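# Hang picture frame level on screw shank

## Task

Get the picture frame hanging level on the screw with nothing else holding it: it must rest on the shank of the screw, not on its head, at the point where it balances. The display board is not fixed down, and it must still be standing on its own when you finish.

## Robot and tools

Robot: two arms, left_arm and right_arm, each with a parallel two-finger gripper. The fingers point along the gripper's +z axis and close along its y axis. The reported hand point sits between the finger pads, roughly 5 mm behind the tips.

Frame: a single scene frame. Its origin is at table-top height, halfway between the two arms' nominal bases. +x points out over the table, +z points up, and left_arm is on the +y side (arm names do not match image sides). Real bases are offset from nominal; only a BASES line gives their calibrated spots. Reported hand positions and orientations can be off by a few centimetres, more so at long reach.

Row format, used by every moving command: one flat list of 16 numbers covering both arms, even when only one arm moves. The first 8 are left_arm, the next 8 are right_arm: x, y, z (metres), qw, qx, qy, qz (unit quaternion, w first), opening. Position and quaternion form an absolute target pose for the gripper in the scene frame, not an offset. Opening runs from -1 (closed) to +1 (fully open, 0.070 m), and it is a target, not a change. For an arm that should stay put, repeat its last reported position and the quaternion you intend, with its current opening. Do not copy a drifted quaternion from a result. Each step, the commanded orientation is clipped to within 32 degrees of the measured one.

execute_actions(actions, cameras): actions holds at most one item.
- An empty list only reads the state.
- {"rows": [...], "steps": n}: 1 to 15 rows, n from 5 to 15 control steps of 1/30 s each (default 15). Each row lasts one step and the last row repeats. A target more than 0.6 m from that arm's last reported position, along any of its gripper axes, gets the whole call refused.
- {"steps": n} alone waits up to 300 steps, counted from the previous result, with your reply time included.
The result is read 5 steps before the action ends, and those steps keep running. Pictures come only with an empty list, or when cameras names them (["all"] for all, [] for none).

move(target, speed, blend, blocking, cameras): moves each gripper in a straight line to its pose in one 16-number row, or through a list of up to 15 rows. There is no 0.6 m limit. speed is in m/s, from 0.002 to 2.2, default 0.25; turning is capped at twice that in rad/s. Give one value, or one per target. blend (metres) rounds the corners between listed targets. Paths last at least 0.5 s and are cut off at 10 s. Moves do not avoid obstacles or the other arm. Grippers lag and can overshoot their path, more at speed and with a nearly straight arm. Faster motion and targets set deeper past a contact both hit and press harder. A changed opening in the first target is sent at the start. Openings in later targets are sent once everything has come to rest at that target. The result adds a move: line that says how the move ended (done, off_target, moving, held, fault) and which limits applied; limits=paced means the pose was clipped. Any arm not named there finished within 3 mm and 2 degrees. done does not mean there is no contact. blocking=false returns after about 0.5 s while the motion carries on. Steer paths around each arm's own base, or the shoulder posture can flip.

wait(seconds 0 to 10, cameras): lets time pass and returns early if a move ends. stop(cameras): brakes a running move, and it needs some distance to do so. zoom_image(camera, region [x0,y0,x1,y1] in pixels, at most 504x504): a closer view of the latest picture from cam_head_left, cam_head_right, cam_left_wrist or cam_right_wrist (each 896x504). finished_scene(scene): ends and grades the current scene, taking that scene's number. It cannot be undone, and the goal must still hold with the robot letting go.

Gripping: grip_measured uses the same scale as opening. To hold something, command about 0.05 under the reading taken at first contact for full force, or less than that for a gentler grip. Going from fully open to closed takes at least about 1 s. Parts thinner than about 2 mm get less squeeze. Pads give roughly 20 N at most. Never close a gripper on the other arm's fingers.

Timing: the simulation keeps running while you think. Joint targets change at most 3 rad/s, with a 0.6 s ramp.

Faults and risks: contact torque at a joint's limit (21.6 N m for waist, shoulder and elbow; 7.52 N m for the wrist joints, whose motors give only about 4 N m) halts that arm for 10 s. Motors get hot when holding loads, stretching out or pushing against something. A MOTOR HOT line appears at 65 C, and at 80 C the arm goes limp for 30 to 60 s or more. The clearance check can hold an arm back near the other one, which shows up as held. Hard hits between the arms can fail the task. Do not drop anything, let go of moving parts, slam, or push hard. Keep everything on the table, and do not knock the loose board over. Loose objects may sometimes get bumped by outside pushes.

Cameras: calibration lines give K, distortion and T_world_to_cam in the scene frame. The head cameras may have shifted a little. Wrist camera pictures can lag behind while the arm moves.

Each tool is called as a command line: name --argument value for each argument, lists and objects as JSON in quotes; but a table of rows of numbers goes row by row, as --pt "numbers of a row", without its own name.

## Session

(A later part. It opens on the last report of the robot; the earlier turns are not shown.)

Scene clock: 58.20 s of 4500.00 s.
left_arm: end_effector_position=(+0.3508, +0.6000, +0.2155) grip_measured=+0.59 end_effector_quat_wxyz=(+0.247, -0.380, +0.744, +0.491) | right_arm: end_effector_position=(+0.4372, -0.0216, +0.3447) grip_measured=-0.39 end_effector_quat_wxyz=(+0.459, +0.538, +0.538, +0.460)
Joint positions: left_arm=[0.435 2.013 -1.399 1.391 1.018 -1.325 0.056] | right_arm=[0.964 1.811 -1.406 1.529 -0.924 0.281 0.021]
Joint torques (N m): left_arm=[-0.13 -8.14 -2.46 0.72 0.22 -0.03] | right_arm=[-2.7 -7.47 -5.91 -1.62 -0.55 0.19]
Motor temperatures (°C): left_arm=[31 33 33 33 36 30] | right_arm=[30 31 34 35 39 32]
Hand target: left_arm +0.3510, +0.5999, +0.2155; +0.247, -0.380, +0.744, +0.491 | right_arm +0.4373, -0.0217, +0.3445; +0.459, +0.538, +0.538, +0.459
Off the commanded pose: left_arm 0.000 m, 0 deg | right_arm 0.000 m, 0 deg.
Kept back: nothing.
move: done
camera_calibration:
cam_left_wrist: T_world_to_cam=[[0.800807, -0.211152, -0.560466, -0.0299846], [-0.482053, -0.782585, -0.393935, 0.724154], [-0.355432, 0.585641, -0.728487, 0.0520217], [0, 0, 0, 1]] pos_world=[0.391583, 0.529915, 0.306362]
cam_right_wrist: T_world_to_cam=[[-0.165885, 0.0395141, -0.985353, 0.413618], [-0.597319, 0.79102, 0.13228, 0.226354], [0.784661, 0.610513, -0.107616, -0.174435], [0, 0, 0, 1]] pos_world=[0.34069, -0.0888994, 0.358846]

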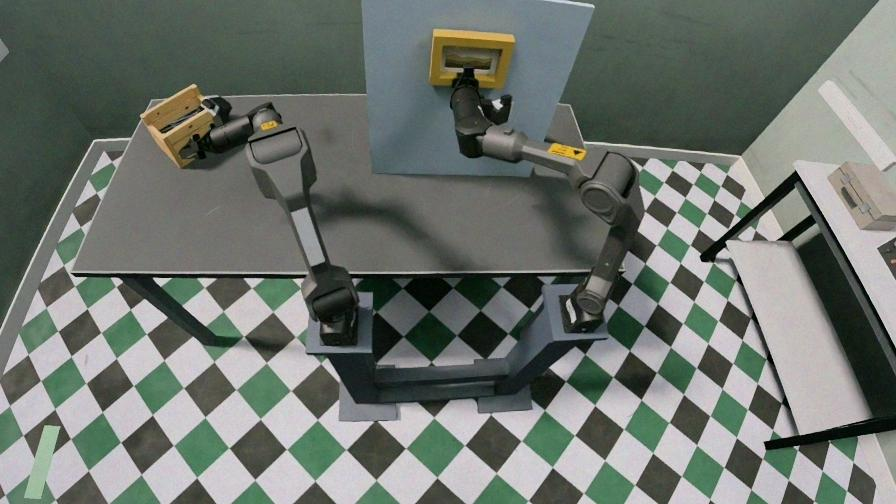

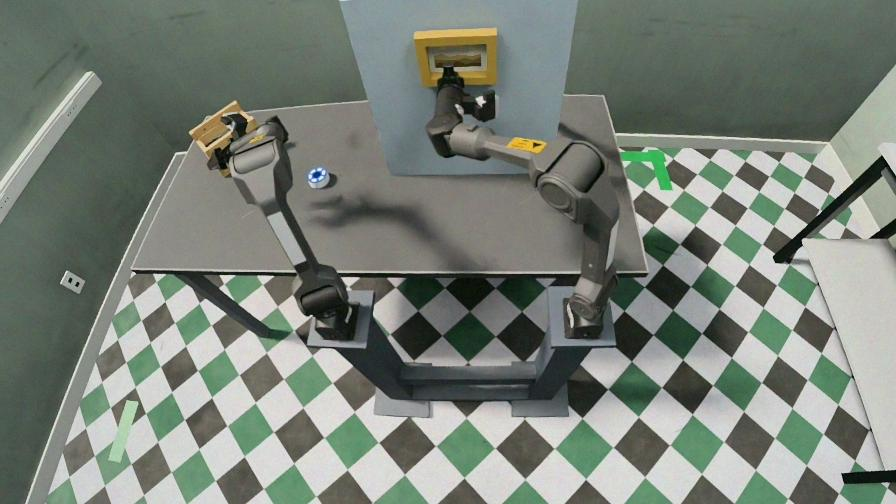

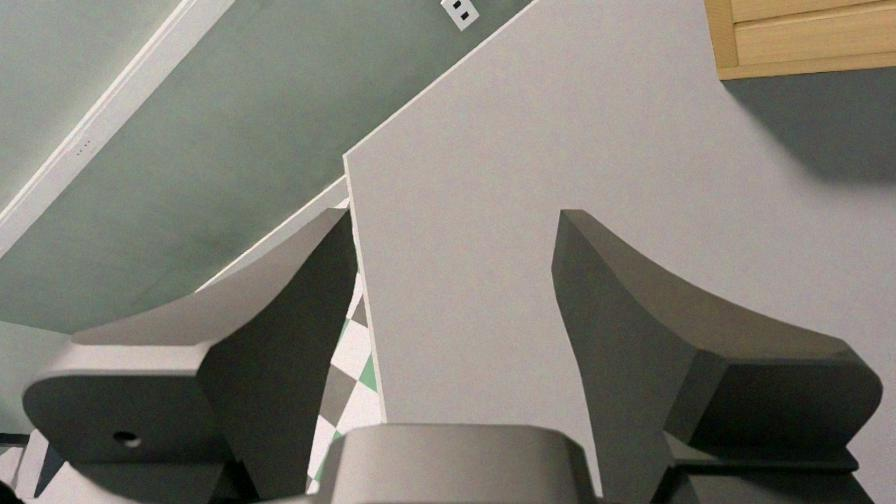

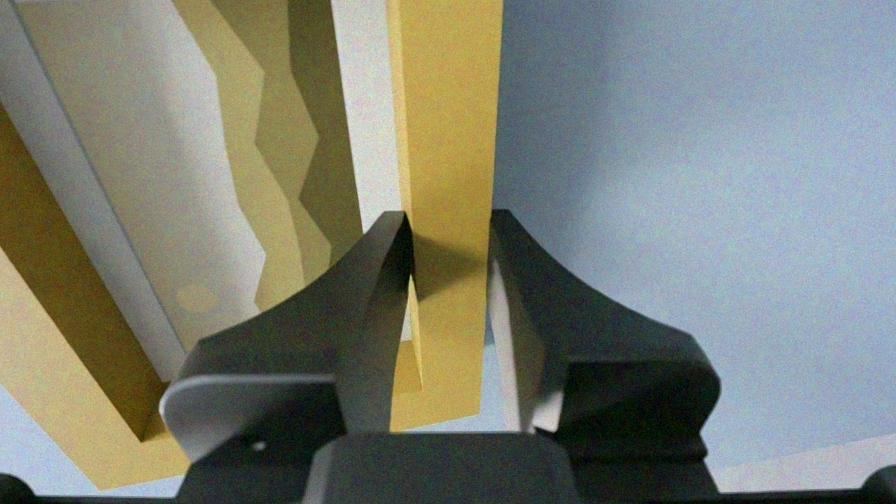

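move --pt "0.34 0.55 0.38 0.247 -0.380 0.744 0.491 0.59 0.4373 -0.0217 0.3445 0.4594 0.5377 0.5377 0.4593 -0.45" --pt "0.42 0.32 0.45 0.686 0.164 0.643 -0.298 0.59 0.4373 -0.0217 0.3445 0.4594 0.5377 0.5377 0.4593 -0.45" --pt "0.505 0.245 0.455 0.686 0.164 0.643 -0.298 0.59 0.4373 -0.0217 0.3445 0.4594 0.5377 0.5377 0.4593 -0.45" --speed 0.25 --blend '[0.04, 0.03, 0]'

zoom_image --camera "cam_left_wrist" --region '[596, 100, 896, 350]'

Scene clock: 64.80 s of 4500.00 s.
left_arm: end_effector_position=(+0.5055, +0.2451, +0.4548) grip_measured=+0.59 end_effector_quat_wxyz=(+0.683, +0.166, +0.647, -0.297) | right_arm: end_effector_position=(+0.4372, -0.0216, +0.3447) grip_measured=-0.39 end_effector_quat_wxyz=(+0.459, +0.538, +0.538, +0.460)
Joint positions: left_arm=[0.419 1.819 -1.623 -1.751 1.095 1.591 0.056] | right_arm=[0.964 1.811 -1.406 1.529 -0.924 0.281 0.021]
Joint torques (N m): left_arm=[0.37 -8.34 -2.34 -0.83 0.31 -0.1] | right_arm=[-3.85 -9.73 -5.55 -1.88 -0.51 0.12]
Motor temperatures (°C): left_arm=[31 33 33 33 36 30] | right_arm=[30 31 34 36 39 32]
Hand target: left_arm +0.5050, +0.2450, +0.4551; +0.683, +0.166, +0.646, -0.298 | right_arm +0.4373, -0.0217, +0.3445; +0.459, +0.538, +0.538, +0.459
Off the commanded pose: left_arm 0.001 m, 1 deg | right_arm 0.000 m, 0 deg.
joint read past its limit (left arm) — joint 4 (forearm roll), lower limit.
joint sent to its limit (left arm) — joint 4 (forearm roll), lower limit.
Kept back: nothing.
move: done
camera_calibration:
cam_left_wrist: T_world_to_cam=[[-0.602098, -0.784288, 0.149565, 0.432081], [-0.452097, 0.180494, -0.873516, 0.582151], [0.658093, -0.59356, -0.46325, 0.145181], [0, 0, 0, 1]] pos_world=[0.427801, 0.319975, 0.511149]
cam_right_wrist: T_world_to_cam=[[-0.165885, 0.0395141, -0.985353, 0.413618], [-0.597319, 0.79102, 0.13228, 0.226354], [0.784661, 0.610513, -0.107616, -0.174435], [0, 0, 0, 1]] pos_world=[0.34069, -0.0888994, 0.358846]

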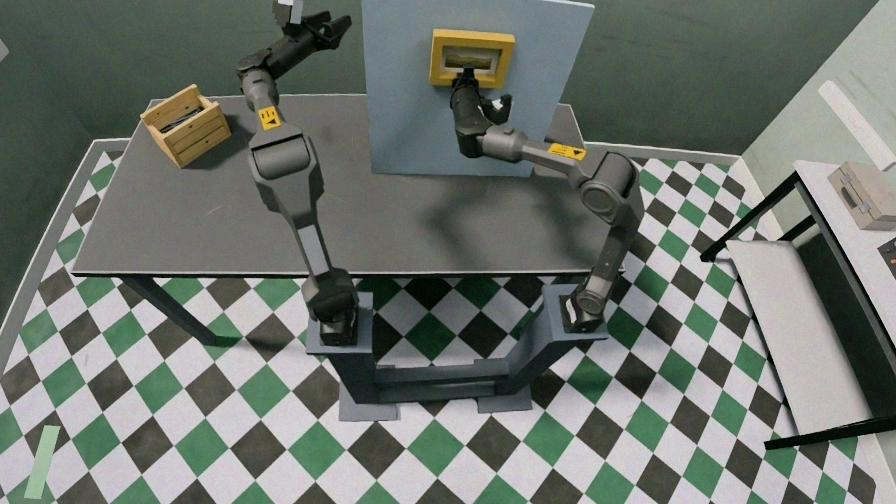

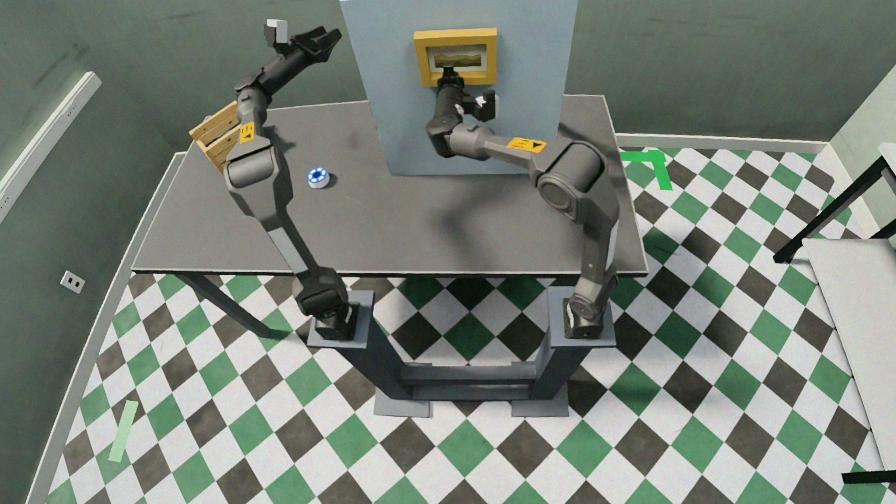

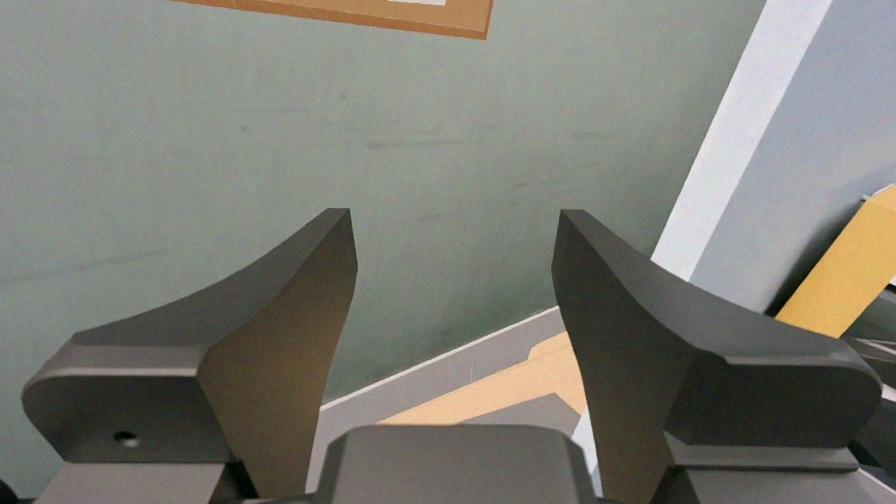

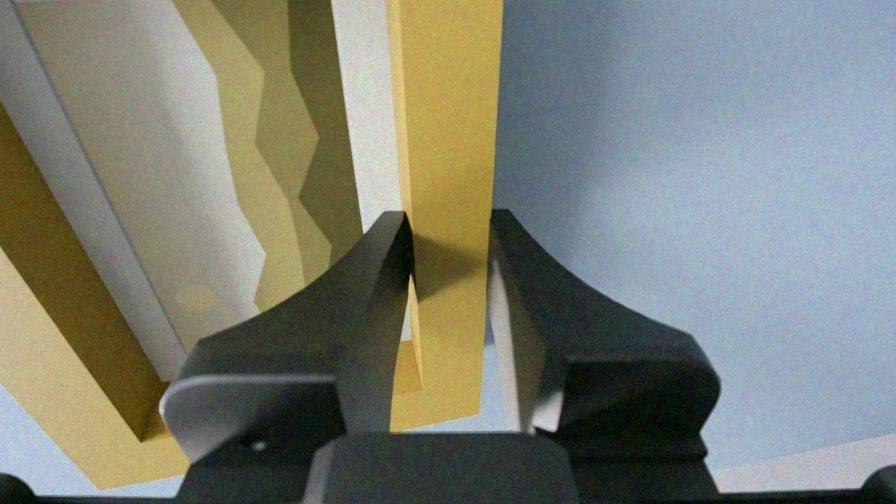

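Scaled by 1.680 from the camera's 896x504 image, which has a finer 1280x720 frame.

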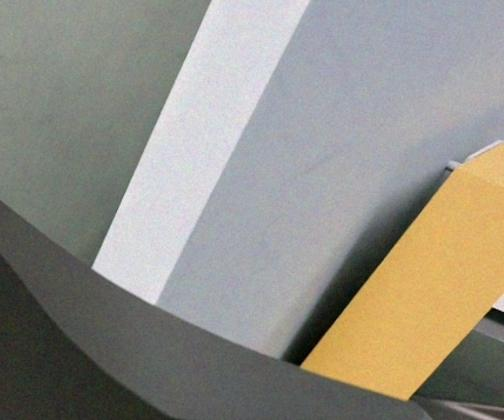

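zoom_image --camera "cam_left_wrist" --region '[816, 150, 896, 230]'

Scaled by 6.300 from the camera's 896x504 image, which has a finer 1280x720 frame.

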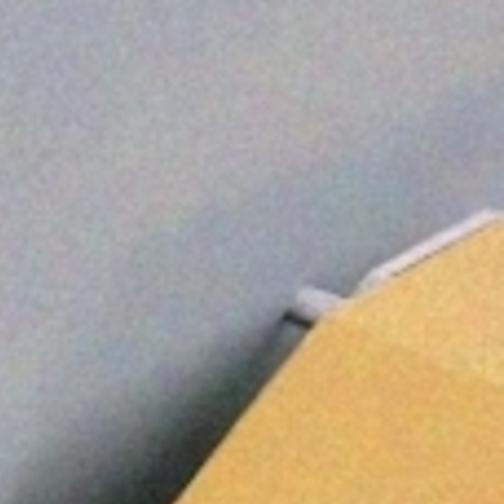

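zoom_image --camera "cam_head_left" --region '[425, 20, 525, 60]'

zoom_image --camera "cam_head_right" --region '[405, 20, 505, 60]'

Scaled by 5.040 from the camera's 896x504 image, which has a finer 1280x720 frame.

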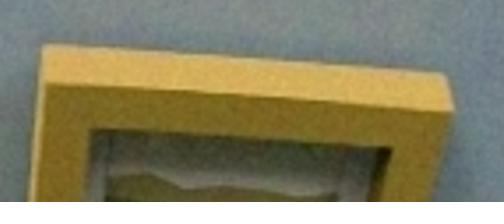

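Scaled by 5.040 from the camera's 896x504 image, which has a finer 1280x720 frame.

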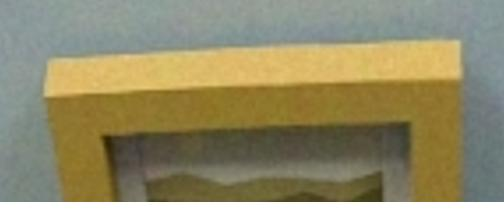

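move --target '[0.49, 0.25, 0.475, 0.6636, 0.2052, 0.6356, -0.3381, 0.59, 0.4373, -0.0217, 0.3445, 0.4594, 0.5377, 0.5377, 0.4593, -0.45]' --speed 0.2 --cameras '["cam_left_wrist"]'

zoom_image --camera "cam_left_wrist" --region '[756, 150, 896, 290]'

Scene clock: 67.13 s of 4500.00 s.
left_arm: end_effector_position=(+0.4904, +0.2501, +0.4746) grip_measured=+0.59 end_effector_quat_wxyz=(+0.667, +0.194, +0.640, -0.329) | right_arm: end_effector_position=(+0.4372, -0.0216, +0.3447) grip_measured=-0.39 end_effector_quat_wxyz=(+0.459, +0.538, +0.538, +0.460)
Joint positions: left_arm=[0.472 1.847 -1.745 -1.688 1.223 1.461 0.056] | right_arm=[0.964 1.811 -1.406 1.529 -0.924 0.281 0.021]
Joint torques (N m): left_arm=[-0.74 -8.55 -2.61 -0.96 0.08 0] | right_arm=[-3.87 -9.7 -5.44 -1.86 -0.6 0.16]
Motor temperatures (°C): left_arm=[31 33 33 33 36 30] | right_arm=[30 31 34 36 39 32]
Hand target: left_arm +0.4902, +0.2497, +0.4751; +0.667, +0.194, +0.640, -0.328 | right_arm +0.4373, -0.0217, +0.3445; +0.459, +0.538, +0.538, +0.459
Off the commanded pose: left_arm 0.001 m, 2 deg | right_arm 0.000 m, 0 deg.
joint sent to its limit (left arm) — joint 5 (wrist pitch), upper limit.
Kept back: nothing.
move: done
camera_calibration:
cam_left_wrist: T_world_to_cam=[[-0.669998, -0.72638, 0.153217, 0.441086], [-0.438448, 0.220639, -0.871253, 0.57397], [0.599055, -0.650915, -0.466307, 0.211998], [0, 0, 0, 1]] pos_world=[0.420184, 0.331748, 0.531347]
Images, in order (width x height): cam_left_wrist 896x504.

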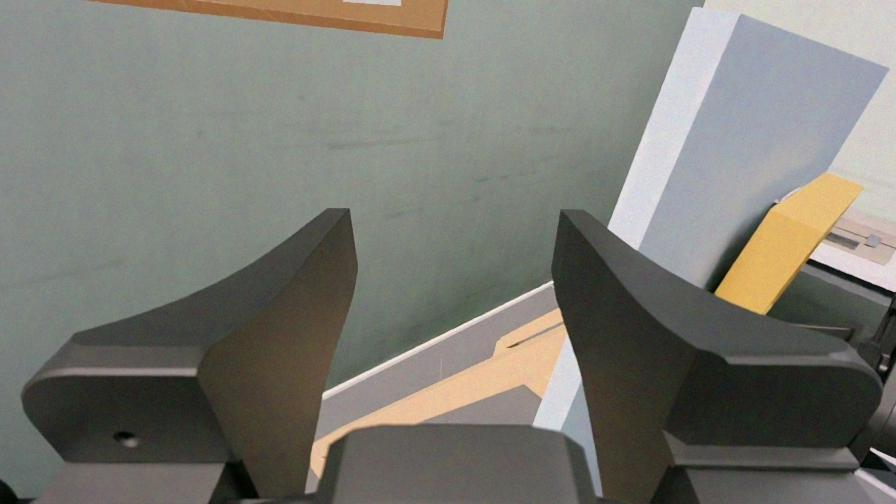

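Scaled by 3.600 from the camera's 896x504 image, which has a finer 1280x720 frame.

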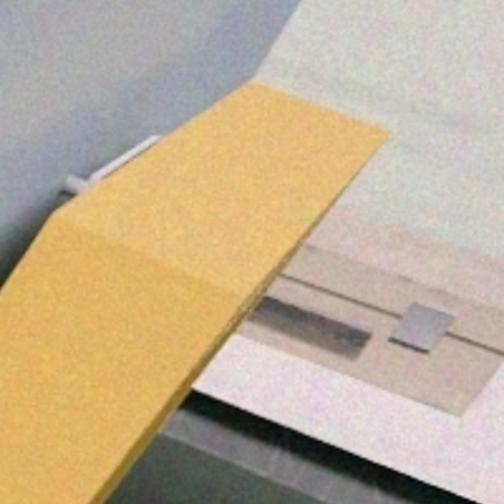

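zoom_image --camera "cam_left_wrist" --region '[760, 175, 830, 225]'

Scaled by 7.200 from the camera's 896x504 image, which has a finer 1280x720 frame.

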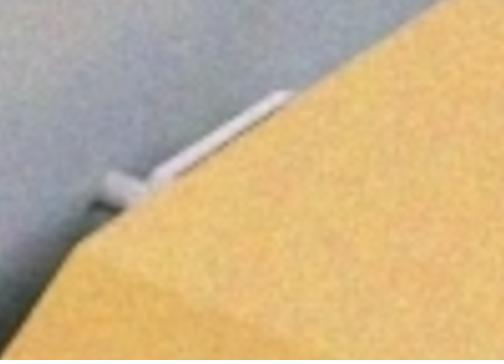

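move --pt "0.49 0.25 0.475 0.667 0.194 0.640 -0.329 0.59 0.4397 -0.0217 0.3443 0.4594 0.5377 0.5377 0.4593 -0.45" --pt "0.49 0.25 0.475 0.667 0.194 0.640 -0.329 0.59 0.4393 -0.0217 0.3417 0.4594 0.5377 0.5377 0.4593 -0.45" --speed 0.02 --cameras '["cam_left_wrist"]'

zoom_image --camera "cam_left_wrist" --region '[760, 175, 830, 225]'

Scene clock: 71.07 s of 4500.00 s.
left_arm: end_effector_position=(+0.4900, +0.2498, +0.4751) grip_measured=+0.59 end_effector_quat_wxyz=(+0.667, +0.194, +0.640, -0.328) | right_arm: end_effector_position=(+0.4393, -0.0214, +0.3440) grip_measured=-0.39 end_effector_quat_wxyz=(+0.460, +0.536, +0.537, +0.461)
Joint positions: left_arm=[0.472 1.845 -1.744 -1.688 1.223 1.461 0.056] | right_arm=[0.959 1.816 -1.406 1.517 -0.92 0.292 0.021]
Joint torques (N m): left_arm=[0.48 -8.69 -2.28 -0.95 -0.06 -0.19] | right_arm=[-4.72 -4.92 -3.5 -0.71 -0.69 0.33]
Motor temperatures (°C): left_arm=[31 33 33 33 36 30] | right_arm=[30 32 34 36 39 32]
Hand target: left_arm +0.4900, +0.2500, +0.4750; +0.667, +0.194, +0.640, -0.329 | right_arm +0.4393, -0.0217, +0.3417; +0.459, +0.538, +0.538, +0.459
Off the commanded pose: left_arm 0.000 m, 0 deg | right_arm 0.002 m, 0 deg.
joint sent to its limit (left arm) — joint 5 (wrist pitch), upper limit.
Kept back: nothing.
move: done
camera_calibration:
cam_left_wrist: T_world_to_cam=[[-0.67009, -0.726463, 0.152414, 0.440966], [-0.437775, 0.220959, -0.87151, 0.573915], [0.599443, -0.650714, -0.46609, 0.211943], [0, 0, 0, 1]] pos_world=[0.419685, 0.331448, 0.531748]
Images, in order (width x height): cam_left_wrist 896x504.

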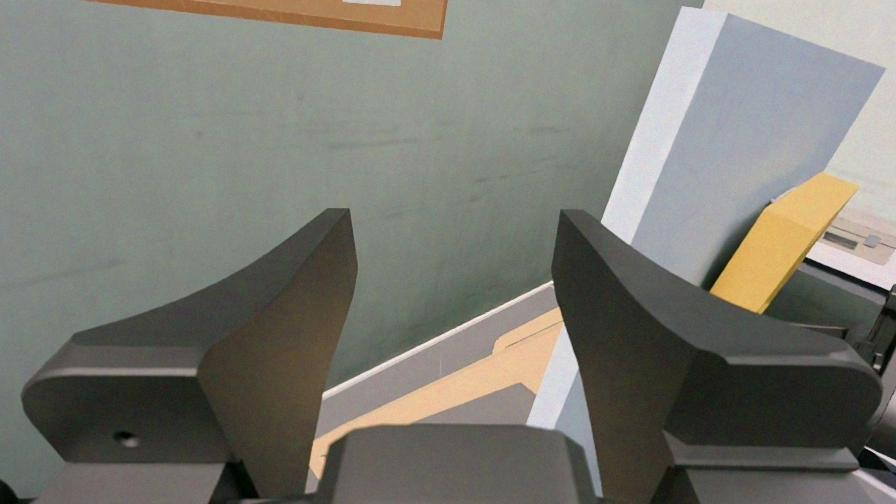

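Scaled by 7.200 from the camera's 896x504 image, which has a finer 1280x720 frame.

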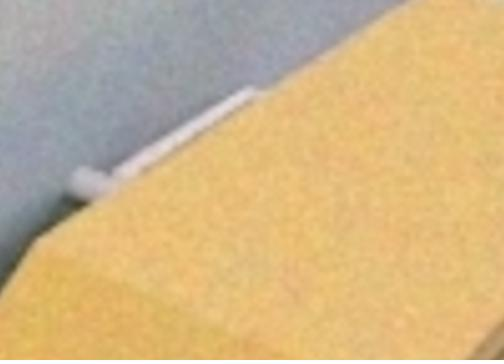

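move --pt "0.49 0.25 0.475 0.667 0.194 0.640 -0.329 0.59 0.4375 -0.0217 0.3445 0.4594 0.5377 0.5377 0.4593 -0.45" --speed 0.02 --cameras '[]'

move --pt "0.49 0.25 0.475 0.667 0.194 0.640 -0.329 0.59 0.4385 -0.0217 0.3445 0.4594 0.5377 0.5377 0.4593 -0.45" --speed 0.02 --cameras '[]'

move --pt "0.49 0.25 0.475 0.667 0.194 0.640 -0.329 0.59 0.4393 -0.0217 0.3445 0.4594 0.5377 0.5377 0.4593 -0.45" --speed 0.02 --cameras '[]'

Scene clock: 72.43 s of 4500.00 s.
left_arm: end_effector_position=(+0.4900, +0.2498, +0.4751) grip_measured=+0.59 end_effector_quat_wxyz=(+0.667, +0.194, +0.640, -0.328) | right_arm: end_effector_position=(+0.4378, -0.0221, +0.3442) grip_measured=-0.39 end_effector_quat_wxyz=(+0.459, +0.538, +0.537, +0.459)
Joint positions: left_arm=[0.472 1.845 -1.744 -1.688 1.223 1.461 0.056] | right_arm=[0.962 1.812 -1.406 1.529 -0.924 0.281 0.021]
Joint torques (N m): left_arm=[0.46 -8.56 -2.45 -0.89 -0.13 -0.16] | right_arm=[0.73 -9.56 -5.23 -1.6 -0.42 -0.15]
Motor temperatures (°C): left_arm=[31 33 33 33 36 30] | right_arm=[30 32 34 36 39 32]
Hand target: left_arm +0.4900, +0.2500, +0.4750; +0.667, +0.194, +0.640, -0.329 | right_arm +0.4375, -0.0217, +0.3445; +0.459, +0.538, +0.538, +0.459
Off the commanded pose: left_arm 0.000 m, 0 deg | right_arm 0.001 m, 0 deg.
joint sent to its limit (left arm) — joint 5 (wrist pitch), upper limit.
Kept back: nothing.
move: done
No camera images: "cameras" was empty.

Scene clock: 73.13 s of 4500.00 s.
left_arm: end_effector_position=(+0.4900, +0.2498, +0.4751) grip_measured=+0.59 end_effector_quat_wxyz=(+0.667, +0.194, +0.640, -0.328) | right_arm: end_effector_position=(+0.4383, -0.0219, +0.3449) grip_measured=-0.39 end_effector_quat_wxyz=(+0.459, +0.538, +0.537, +0.459)
Joint positions: left_arm=[0.472 1.845 -1.744 -1.688 1.223 1.461 0.056] | right_arm=[0.961 1.813 -1.409 1.528 -0.923 0.28 0.021]
Joint torques (N m): left_arm=[0.52 -8.75 -2.57 -0.85 -0.16 -0.17] | right_arm=[-1.18 -7.14 -5.17 -1.47 -0.19 -0.26]
Motor temperatures (°C): left_arm=[31 33 33 33 36 30] | right_arm=[30 32 34 36 39 32]
Hand target: left_arm +0.4900, +0.2500, +0.4750; +0.667, +0.194, +0.640, -0.329 | right_arm +0.4385, -0.0217, +0.3445; +0.459, +0.538, +0.538, +0.459
Off the commanded pose: left_arm 0.000 m, 0 deg | right_arm 0.000 m, 0 deg.
joint sent to its limit (left arm) — joint 5 (wrist pitch), upper limit.
Kept back: nothing.
move: done
No camera images: "cameras" was empty.

Scene clock: 73.83 s of 4500.00 s.
left_arm: end_effector_position=(+0.4900, +0.2498, +0.4751) grip_measured=+0.59 end_effector_quat_wxyz=(+0.667, +0.194, +0.640, -0.328) | right_arm: end_effector_position=(+0.4388, -0.0215, +0.3446) grip_measured=-0.39 end_effector_quat_wxyz=(+0.459, +0.538, +0.538, +0.459)
Joint positions: left_arm=[0.472 1.845 -1.744 -1.688 1.223 1.461 0.056] | right_arm=[0.96 1.814 -1.411 1.528 -0.921 0.279 0.021]
Joint torques (N m): left_arm=[0.5 -8.7 -2.66 -0.84 -0.15 -0.18] | right_arm=[-2.81 -5.84 -5.38 -1.39 0.08 -0.23]
Motor temperatures (°C): left_arm=[31 33 33 33 36 30] | right_arm=[30 32 34 36 39 32]
Hand target: left_arm +0.4900, +0.2500, +0.4750; +0.667, +0.194, +0.640, -0.329 | right_arm +0.4393, -0.0217, +0.3445; +0.459, +0.538, +0.538, +0.459
Off the commanded pose: left_arm 0.000 m, 0 deg | right_arm 0.001 m, 0 deg.
joint sent to its limit (left arm) — joint 5 (wrist pitch), upper limit.
Kept back: nothing.
move: done
No camera images: "cameras" was empty.

move --pt "0.49 0.25 0.475 0.667 0.194 0.640 -0.329 0.59 0.4375 -0.0217 0.3445 0.4594 0.5377 0.5377 0.4593 -0.45" --pt "0.49 0.25 0.475 0.667 0.194 0.640 -0.329 0.59 0.4372 -0.0217 0.342 0.4594 0.5377 0.5377 0.4593 -0.45" --speed 0.02 --cameras '[]'

move --pt "0.49 0.25 0.475 0.667 0.194 0.640 -0.329 0.59 0.4370 -0.0217 0.3405 0.4594 0.5377 0.5377 0.4593 -0.45" --speed 0.02

zoom_image --camera "cam_left_wrist" --region '[760, 175, 830, 225]'

Scene clock: 74.93 s of 4500.00 s.
left_arm: end_effector_position=(+0.4900, +0.2498, +0.4751) grip_measured=+0.59 end_effector_quat_wxyz=(+0.667, +0.194, +0.640, -0.328) | right_arm: end_effector_position=(+0.4376, -0.0216, +0.3415) grip_measured=-0.39 end_effector_quat_wxyz=(+0.459, +0.538, +0.538, +0.459)
Joint positions: left_arm=[0.472 1.845 -1.744 -1.688 1.223 1.461 0.056] | right_arm=[0.963 1.814 -1.399 1.521 -0.924 0.293 0.021]
Joint torques (N m): left_arm=[0.5 -8.78 -2.67 -0.79 -0.19 -0.19] | right_arm=[0.59 -9.71 -4.11 -1.4 -0.5 0.06]
Motor temperatures (°C): left_arm=[31 33 33 33 36 30] | right_arm=[30 32 34 36 39 32]
Hand target: left_arm +0.4900, +0.2500, +0.4750; +0.667, +0.194, +0.640, -0.329 | right_arm +0.4372, -0.0217, +0.3420; +0.459, +0.538, +0.538, +0.459
Off the commanded pose: left_arm 0.000 m, 0 deg | right_arm 0.001 m, 0 deg.
joint sent to its limit (left arm) — joint 5 (wrist pitch), upper limit.
Kept back: nothing.
move: done
No camera images: "cameras" was empty.

Scene clock: 75.63 s of 4500.00 s.
left_arm: end_effector_position=(+0.4900, +0.2498, +0.4751) grip_measured=+0.59 end_effector_quat_wxyz=(+0.667, +0.194, +0.640, -0.328) | right_arm: end_effector_position=(+0.4371, -0.0218, +0.3411) grip_measured=-0.40 end_effector_quat_wxyz=(+0.460, +0.537, +0.537, +0.459)
Joint positions: left_arm=[0.472 1.845 -1.744 -1.688 1.223 1.461 0.056] | right_arm=[0.964 1.813 -1.394 1.516 -0.926 0.299 0.021]
Joint torques (N m): left_arm=[0.43 -8.59 -2.79 -0.76 -0.18 -0.19] | right_arm=[0.76 -7.92 -3.34 -0.87 -0.31 0.16]
Motor temperatures (°C): left_arm=[31 33 33 33 36 30] | right_arm=[30 32 34 36 39 32]
Hand target: left_arm +0.4900, +0.2500, +0.4750; +0.667, +0.194, +0.640, -0.329 | right_arm +0.4370, -0.0217, +0.3405; +0.459, +0.538, +0.538, +0.459
Off the commanded pose: left_arm 0.000 m, 0 deg | right_arm 0.001 m, 0 deg.
joint sent to its limit (left arm) — joint 5 (wrist pitch), upper limit.
Kept back: nothing.
move: done
camera_calibration:
cam_left_wrist: T_world_to_cam=[[-0.67009, -0.726463, 0.152414, 0.440966], [-0.437775, 0.220959, -0.87151, 0.573915], [0.599443, -0.650714, -0.46609, 0.211943], [0, 0, 0, 1]] pos_world=[0.419685, 0.331448, 0.531748]
cam_right_wrist: T_world_to_cam=[[-0.164472, 0.0380365, -0.985648, 0.409533], [-0.59698, 0.791626, 0.130165, 0.227483], [0.785216, 0.609821, -0.107493, -0.174899], [0, 0, 0, 1]] pos_world=[0.340493, -0.0890014, 0.355245]

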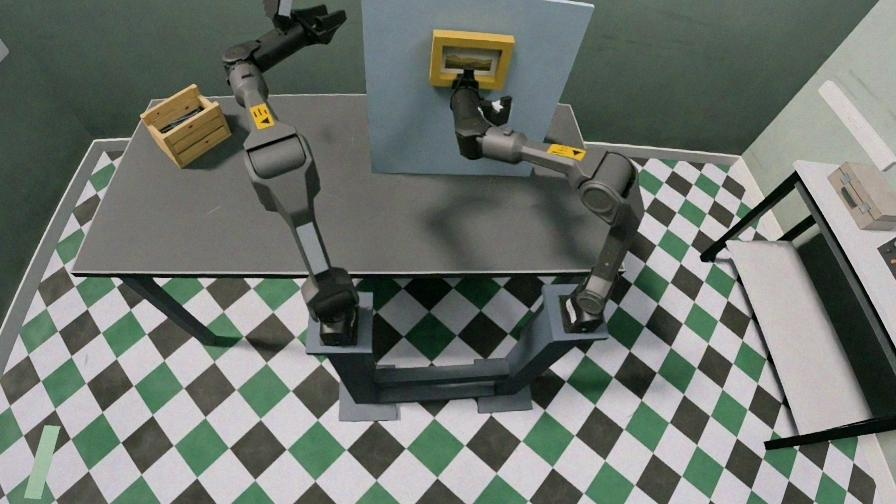

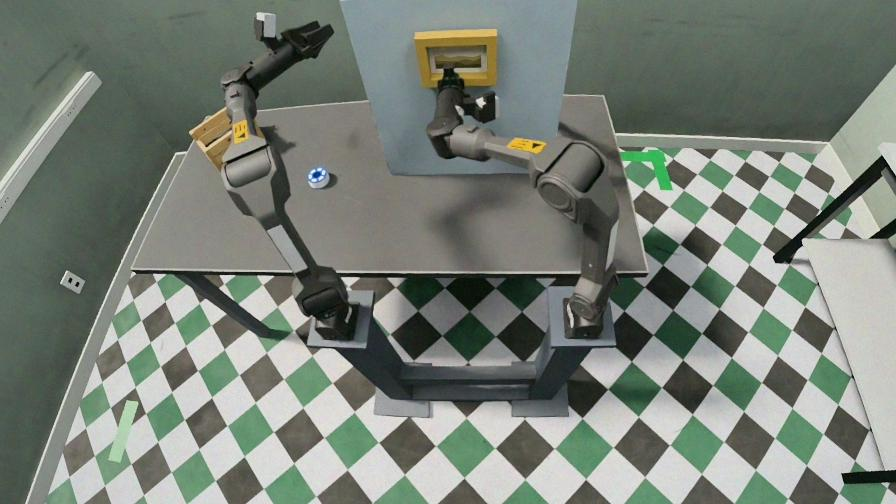

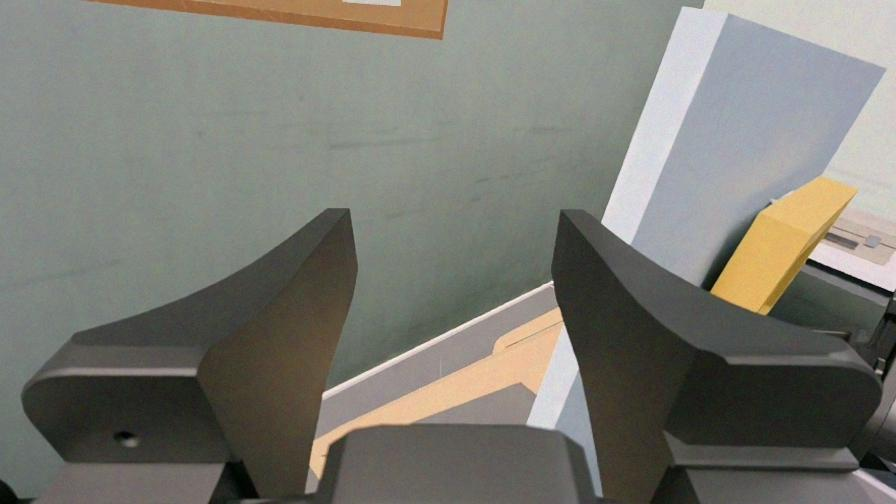

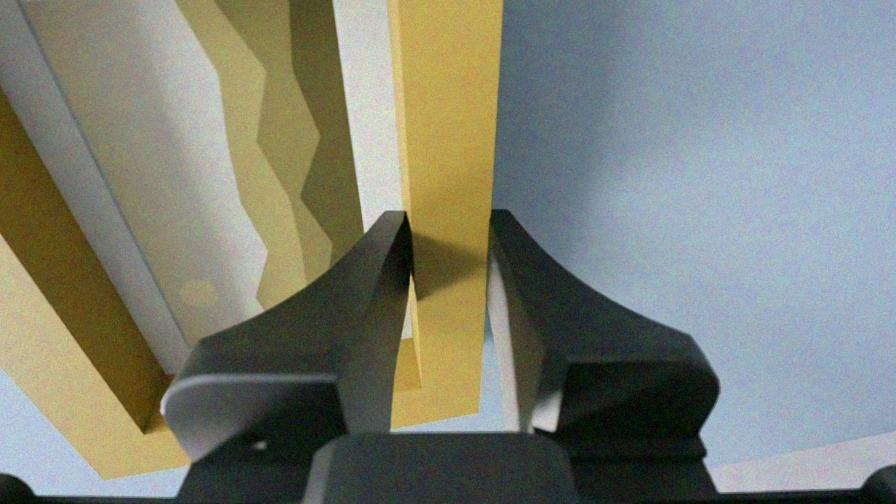

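Scaled by 7.200 from the camera's 896x504 image, which has a finer 1280x720 frame.

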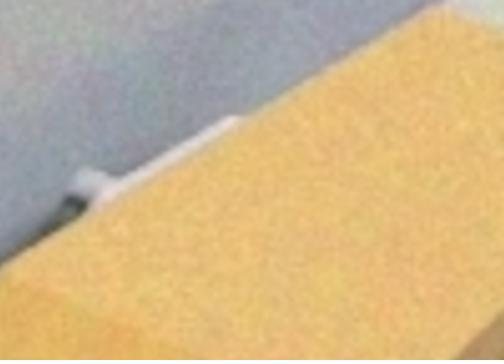

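execute_actions --actions '[{"rows": [[0.49, 0.25, 0.475, 0.667, 0.194, 0.640, -0.329, 0.59, 0.4370, -0.0217, 0.3407, 0.4594, 0.5377, 0.5377, 0.4593, -0.42],[0.49, 0.25, 0.475, 0.667, 0.194, 0.640, -0.329, 0.59, 0.4370, -0.0217, 0.3408, 0.4594, 0.5377, 0.5377, 0.4593, -0.41],[0.49, 0.25, 0.475, 0.667, 0.194, 0.640, -0.329, 0.59, 0.4370, -0.0217, 0.3409, 0.4594, 0.5377, 0.5377, 0.4593, -0.40],[0.49, 0.25, 0.475, 0.667, 0.194, 0.640, -0.329, 0.59, 0.4370, -0.0217, 0.341, 0.4594, 0.5377, 0.5377, 0.4593, -0.395],[0.49, 0.25, 0.475, 0.667, 0.194, 0.640, -0.329, 0.59, 0.4370, -0.0217, 0.341, 0.4594, 0.5377, 0.5377, 0.4593, -0.39],[0.49, 0.25, 0.475, 0.667, 0.194, 0.640, -0.329, 0.59, 0.4370, -0.0217, 0.341, 0.4594, 0.5377, 0.5377, 0.4593, -0.385],[0.49, 0.25, 0.475, 0.667, 0.194, 0.640, -0.329, 0.59, 0.4370, -0.0217, 0.341, 0.4594, 0.5377, 0.5377, 0.4593, -0.38],[0.49, 0.25, 0.475, 0.667, 0.194, 0.640, -0.329, 0.59, 0.4370, -0.0217, 0.341, 0.4594, 0.5377, 0.5377, 0.4593, -0.375],[0.49, 0.25, 0.475, 0.667, 0.194, 0.640, -0.329, 0.59, 0.4370, -0.0217, 0.341, 0.4594, 0.5377, 0.5377, 0.4593, -0.37],[0.49, 0.25, 0.475, 0.667, 0.194, 0.640, -0.329, 0.59, 0.4370, -0.0217, 0.341, 0.4594, 0.5377, 0.5377, 0.4593, -0.365],[0.49, 0.25, 0.475, 0.667, 0.194, 0.640, -0.329, 0.59, 0.4370, -0.0217, 0.341, 0.4594, 0.5377, 0.5377, 0.4593, -0.36],[0.49, 0.25, 0.475, 0.667, 0.194, 0.640, -0.329, 0.59, 0.4370, -0.0217, 0.341, 0.4594, 0.5377, 0.5377, 0.4593, -0.355],[0.49, 0.25, 0.475, 0.667, 0.194, 0.640, -0.329, 0.59, 0.4370, -0.0217, 0.341, 0.4594, 0.5377, 0.5377, 0.4593, -0.35],[0.49, 0.25, 0.475, 0.667, 0.194, 0.640, -0.329, 0.59, 0.4370, -0.0217, 0.341, 0.4594, 0.5377, 0.5377, 0.4593, -0.345],[0.49, 0.25, 0.475, 0.667, 0.194, 0.640, -0.329, 0.59, 0.4370, -0.0217, 0.341, 0.4594, 0.5377, 0.5377, 0.4593, -0.34]]}]' --cameras '[]'

execute_actions --actions '[{"steps": 15}]' --cameras '["all"]'

Scene clock: 78.87 s of 4500.00 s.
left_arm: end_effector_position=(+0.4900, +0.2498, +0.4751) grip_measured=+0.59 end_effector_quat_wxyz=(+0.667, +0.194, +0.640, -0.328) | right_arm: end_effector_position=(+0.4370, -0.0220, +0.3406) grip_measured=-0.36 end_effector_quat_wxyz=(+0.459, +0.538, +0.538, +0.459)
Joint positions: left_arm=[0.472 1.845 -1.744 -1.688 1.223 1.461 0.056] | right_arm=[0.964 1.813 -1.394 1.519 -0.926 0.298 0.022]
Joint torques (N m): left_arm=[0.2 -8.19 -2.99 -0.78 -0.15 -0.14] | right_arm=[1.6 -4.04 -2.84 0.25 0.4 -0.24]
Motor temperatures (°C): left_arm=[31 33 33 33 36 30] | right_arm=[30 32 34 36 39 32]
joint sent to its limit (left arm) — joint 5 (wrist pitch), upper limit.
Steps of this call (1-87: nothing new was sent; 88-97: this action's first 10). Readings (end_effector_position of left_arm | right_arm):
88: (+0.4900, +0.2498, +0.4751) | (+0.4371, -0.0219, +0.3409)
89: (+0.4900, +0.2498, +0.4751) | (+0.4371, -0.0219, +0.3409)
91: (+0.4900, +0.2498, +0.4751) | (+0.4371, -0.0219, +0.3409)
95: (+0.4900, +0.2498, +0.4751) | (+0.4371, -0.0219, +0.3408)
97: the state above
No camera images: "cameras" was empty.

Scene clock: 79.37 s of 4500.00 s.
left_arm: end_effector_position=(+0.4900, +0.2498, +0.4751) grip_measured=+0.59 end_effector_quat_wxyz=(+0.667, +0.194, +0.640, -0.328) | right_arm: end_effector_position=(+0.4370, -0.0218, +0.3404) grip_measured=-0.34 end_effector_quat_wxyz=(+0.459, +0.538, +0.538, +0.459)
Joint positions: left_arm=[0.472 1.845 -1.744 -1.688 1.223 1.461 0.056] | right_arm=[0.964 1.813 -1.394 1.52 -0.925 0.298 0.023]
Joint torques (N m): left_arm=[0.3 -8.49 -3.11 -0.78 -0.17 -0.2] | right_arm=[1.45 -5.09 -3.7 -0.46 0.15 -0.24]
Motor temperatures (°C): left_arm=[31 33 33 33 36 30] | right_arm=[30 32 34 36 39 32]
Hand target: left_arm +0.4900, +0.2500, +0.4750; +0.667, +0.194, +0.640, -0.329 | right_arm +0.4370, -0.0217, +0.3410; +0.459, +0.538, +0.538, +0.459
Off the commanded pose: left_arm 0.000 m, 0 deg | right_arm 0.001 m, 0 deg.
joint sent to its limit (left arm) — joint 5 (wrist pitch), upper limit.
Steps of this call (1-5: your previous action's last 5; 6-15: nothing new was sent). Readings (end_effector_position of left_arm | right_arm):
1: (+0.4900, +0.2498, +0.4751) | (+0.4370, -0.0220, +0.3406)
2: (+0.4900, +0.2498, +0.4751) | (+0.4370, -0.0220, +0.3406)
4: (+0.4900, +0.2498, +0.4751) | (+0.4370, -0.0220, +0.3404)
8: (+0.4900, +0.2498, +0.4751) | (+0.4370, -0.0218, +0.3404)
15: the state above
camera_calibration:
cam_left_wrist: T_world_to_cam=[[-0.67009, -0.726463, 0.152414, 0.440966], [-0.437775, 0.220959, -0.87151, 0.573915], [0.599443, -0.650714, -0.46609, 0.211943], [0, 0, 0, 1]] pos_world=[0.419685, 0.331448, 0.531748]
cam_right_wrist: T_world_to_cam=[[-0.167667, 0.0394801, -0.985053, 0.410026], [-0.596325, 0.79161, 0.133228, 0.226177], [0.785038, 0.60975, -0.109184, -0.17422], [0, 0, 0, 1]] pos_world=[0.340392, -0.0890013, 0.354742]

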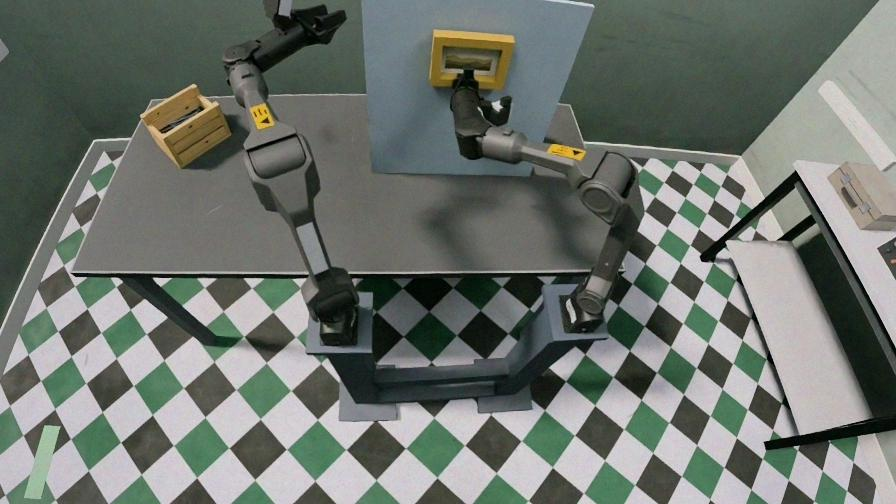

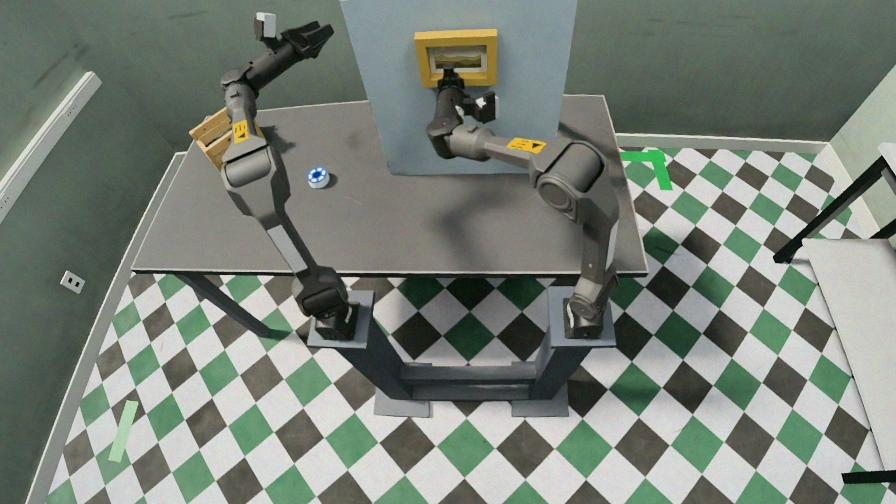

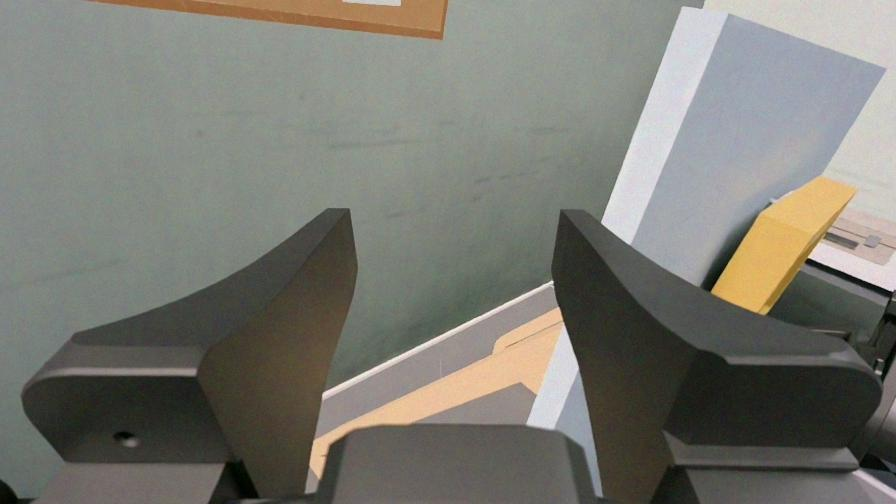

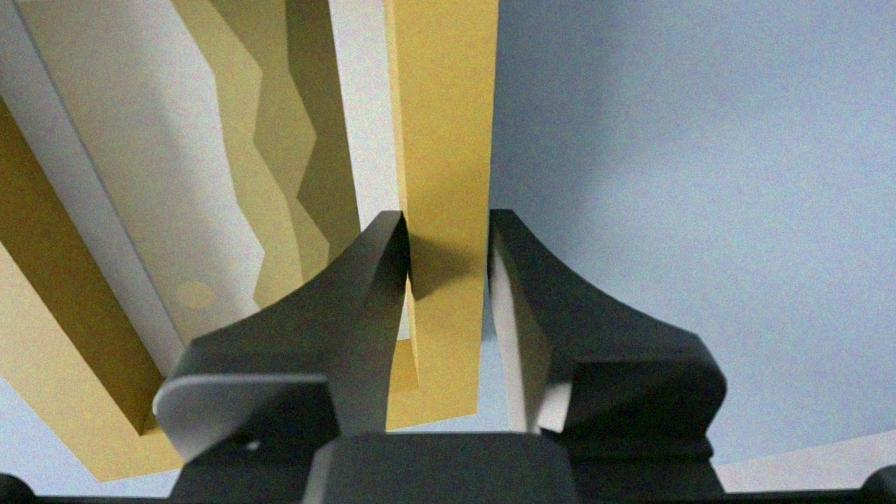

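move --target '[0.49, 0.25, 0.475, 0.667, 0.194, 0.640, -0.329, 0.59, 0.4370, -0.0217, 0.3416, 0.4594, 0.5377, 0.5377, 0.4593, -0.25]' --speed 0.02

zoom_image --camera "cam_head_right" --region '[340, 0, 580, 190]'

zoom_image --camera "cam_left_wrist" --region '[700, 150, 896, 330]'

Scene clock: 80.30 s of 4500.00 s.
left_arm: end_effector_position=(+0.4900, +0.2498, +0.4751) grip_measured=+0.59 end_effector_quat_wxyz=(+0.667, +0.194, +0.640, -0.328) | right_arm: end_effector_position=(+0.4369, -0.0212, +0.3410) grip_measured=-0.25 end_effector_quat_wxyz=(+0.459, +0.537, +0.538, +0.459)
Joint positions: left_arm=[0.472 1.845 -1.744 -1.688 1.223 1.461 0.056] | right_arm=[0.965 1.814 -1.396 1.52 -0.925 0.295 0.026]
Joint torques (N m): left_arm=[0.48 -8.29 -3 -0.77 -0.13 -0.19] | right_arm=[-0.44 -8.48 -4.58 -1.09 -0.37 -0.2]
Motor temperatures (°C): left_arm=[31 33 33 33 36 30] | right_arm=[30 32 34 36 39 32]
Hand target: left_arm +0.4900, +0.2500, +0.4750; +0.667, +0.194, +0.640, -0.329 | right_arm +0.4370, -0.0217, +0.3416; +0.459, +0.538, +0.538, +0.459
Off the commanded pose: left_arm 0.000 m, 0 deg | right_arm 0.001 m, 0 deg.
joint sent to its limit (left arm) — joint 5 (wrist pitch), upper limit.
Kept back: nothing.
move: done
camera_calibration:
cam_left_wrist: T_world_to_cam=[[-0.67009, -0.726463, 0.152414, 0.440966], [-0.437775, 0.220959, -0.87151, 0.573915], [0.599443, -0.650714, -0.46609, 0.211943], [0, 0, 0, 1]] pos_world=[0.419685, 0.331448, 0.531748]
cam_right_wrist: T_world_to_cam=[[-0.166734, 0.0378537, -0.985275, 0.410314], [-0.597667, 0.790882, 0.131526, 0.226761], [0.784215, 0.610796, -0.109243, -0.173992], [0, 0, 0, 1]] pos_world=[0.340388, -0.0885989, 0.35544]

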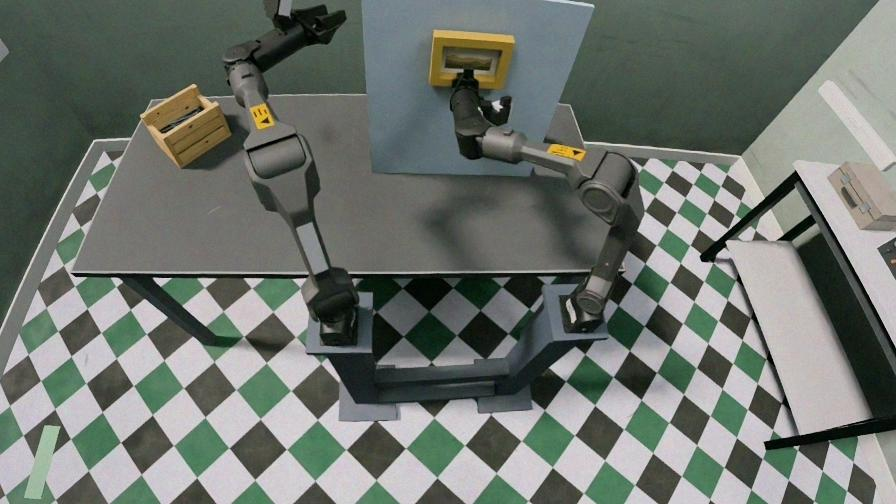

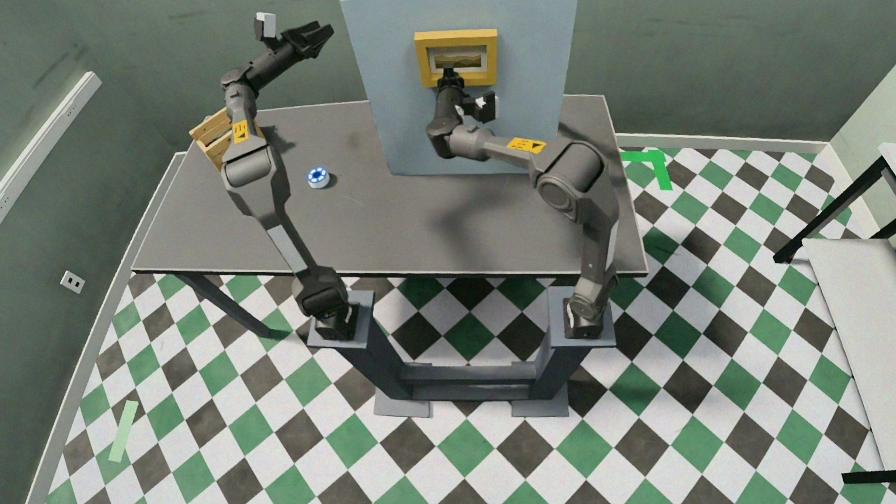

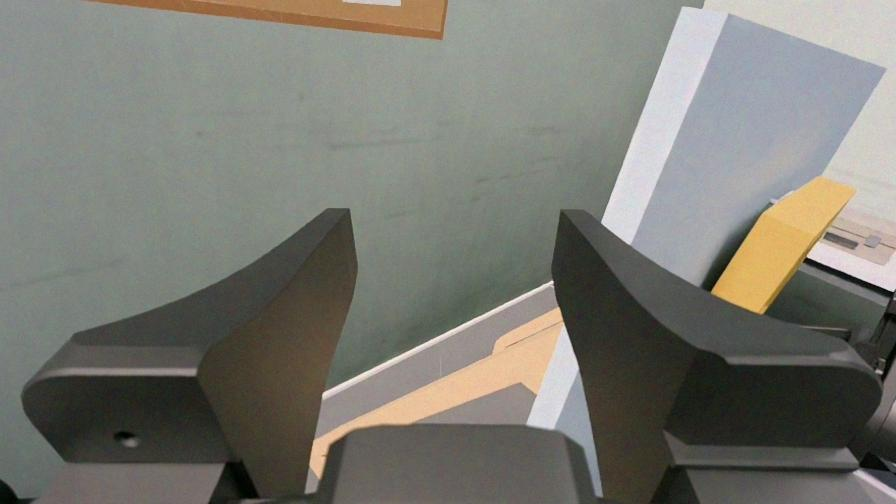

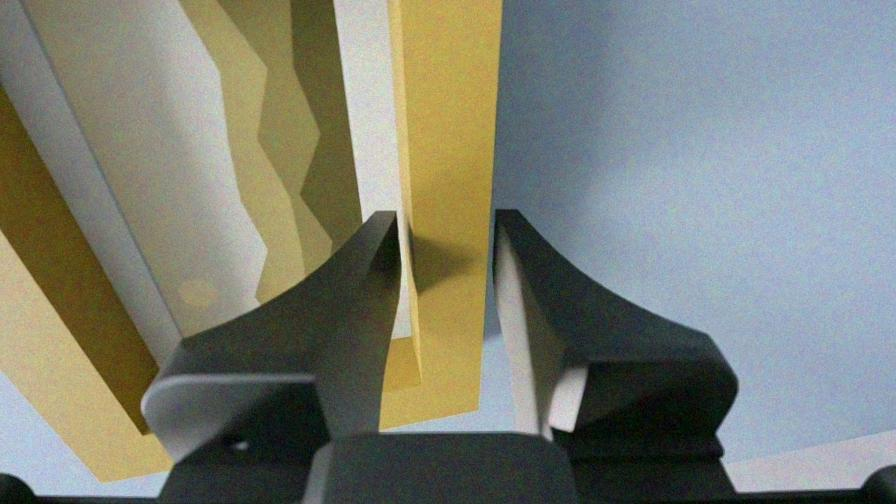

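Scaled by 2.100 from the camera's 896x504 image, which has a finer 1280x720 frame.

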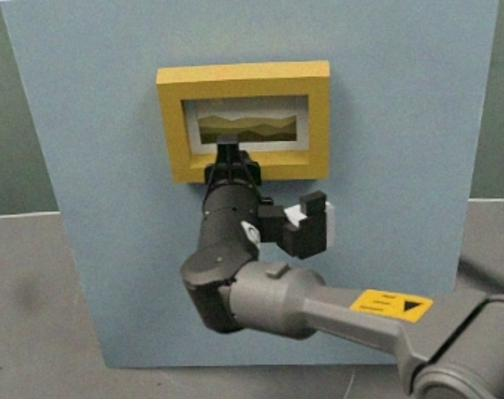

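Scaled by 2.571 from the camera's 896x504 image, which has a finer 1280x720 frame.

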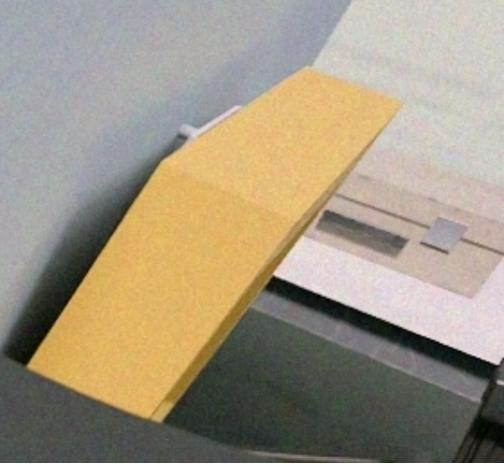

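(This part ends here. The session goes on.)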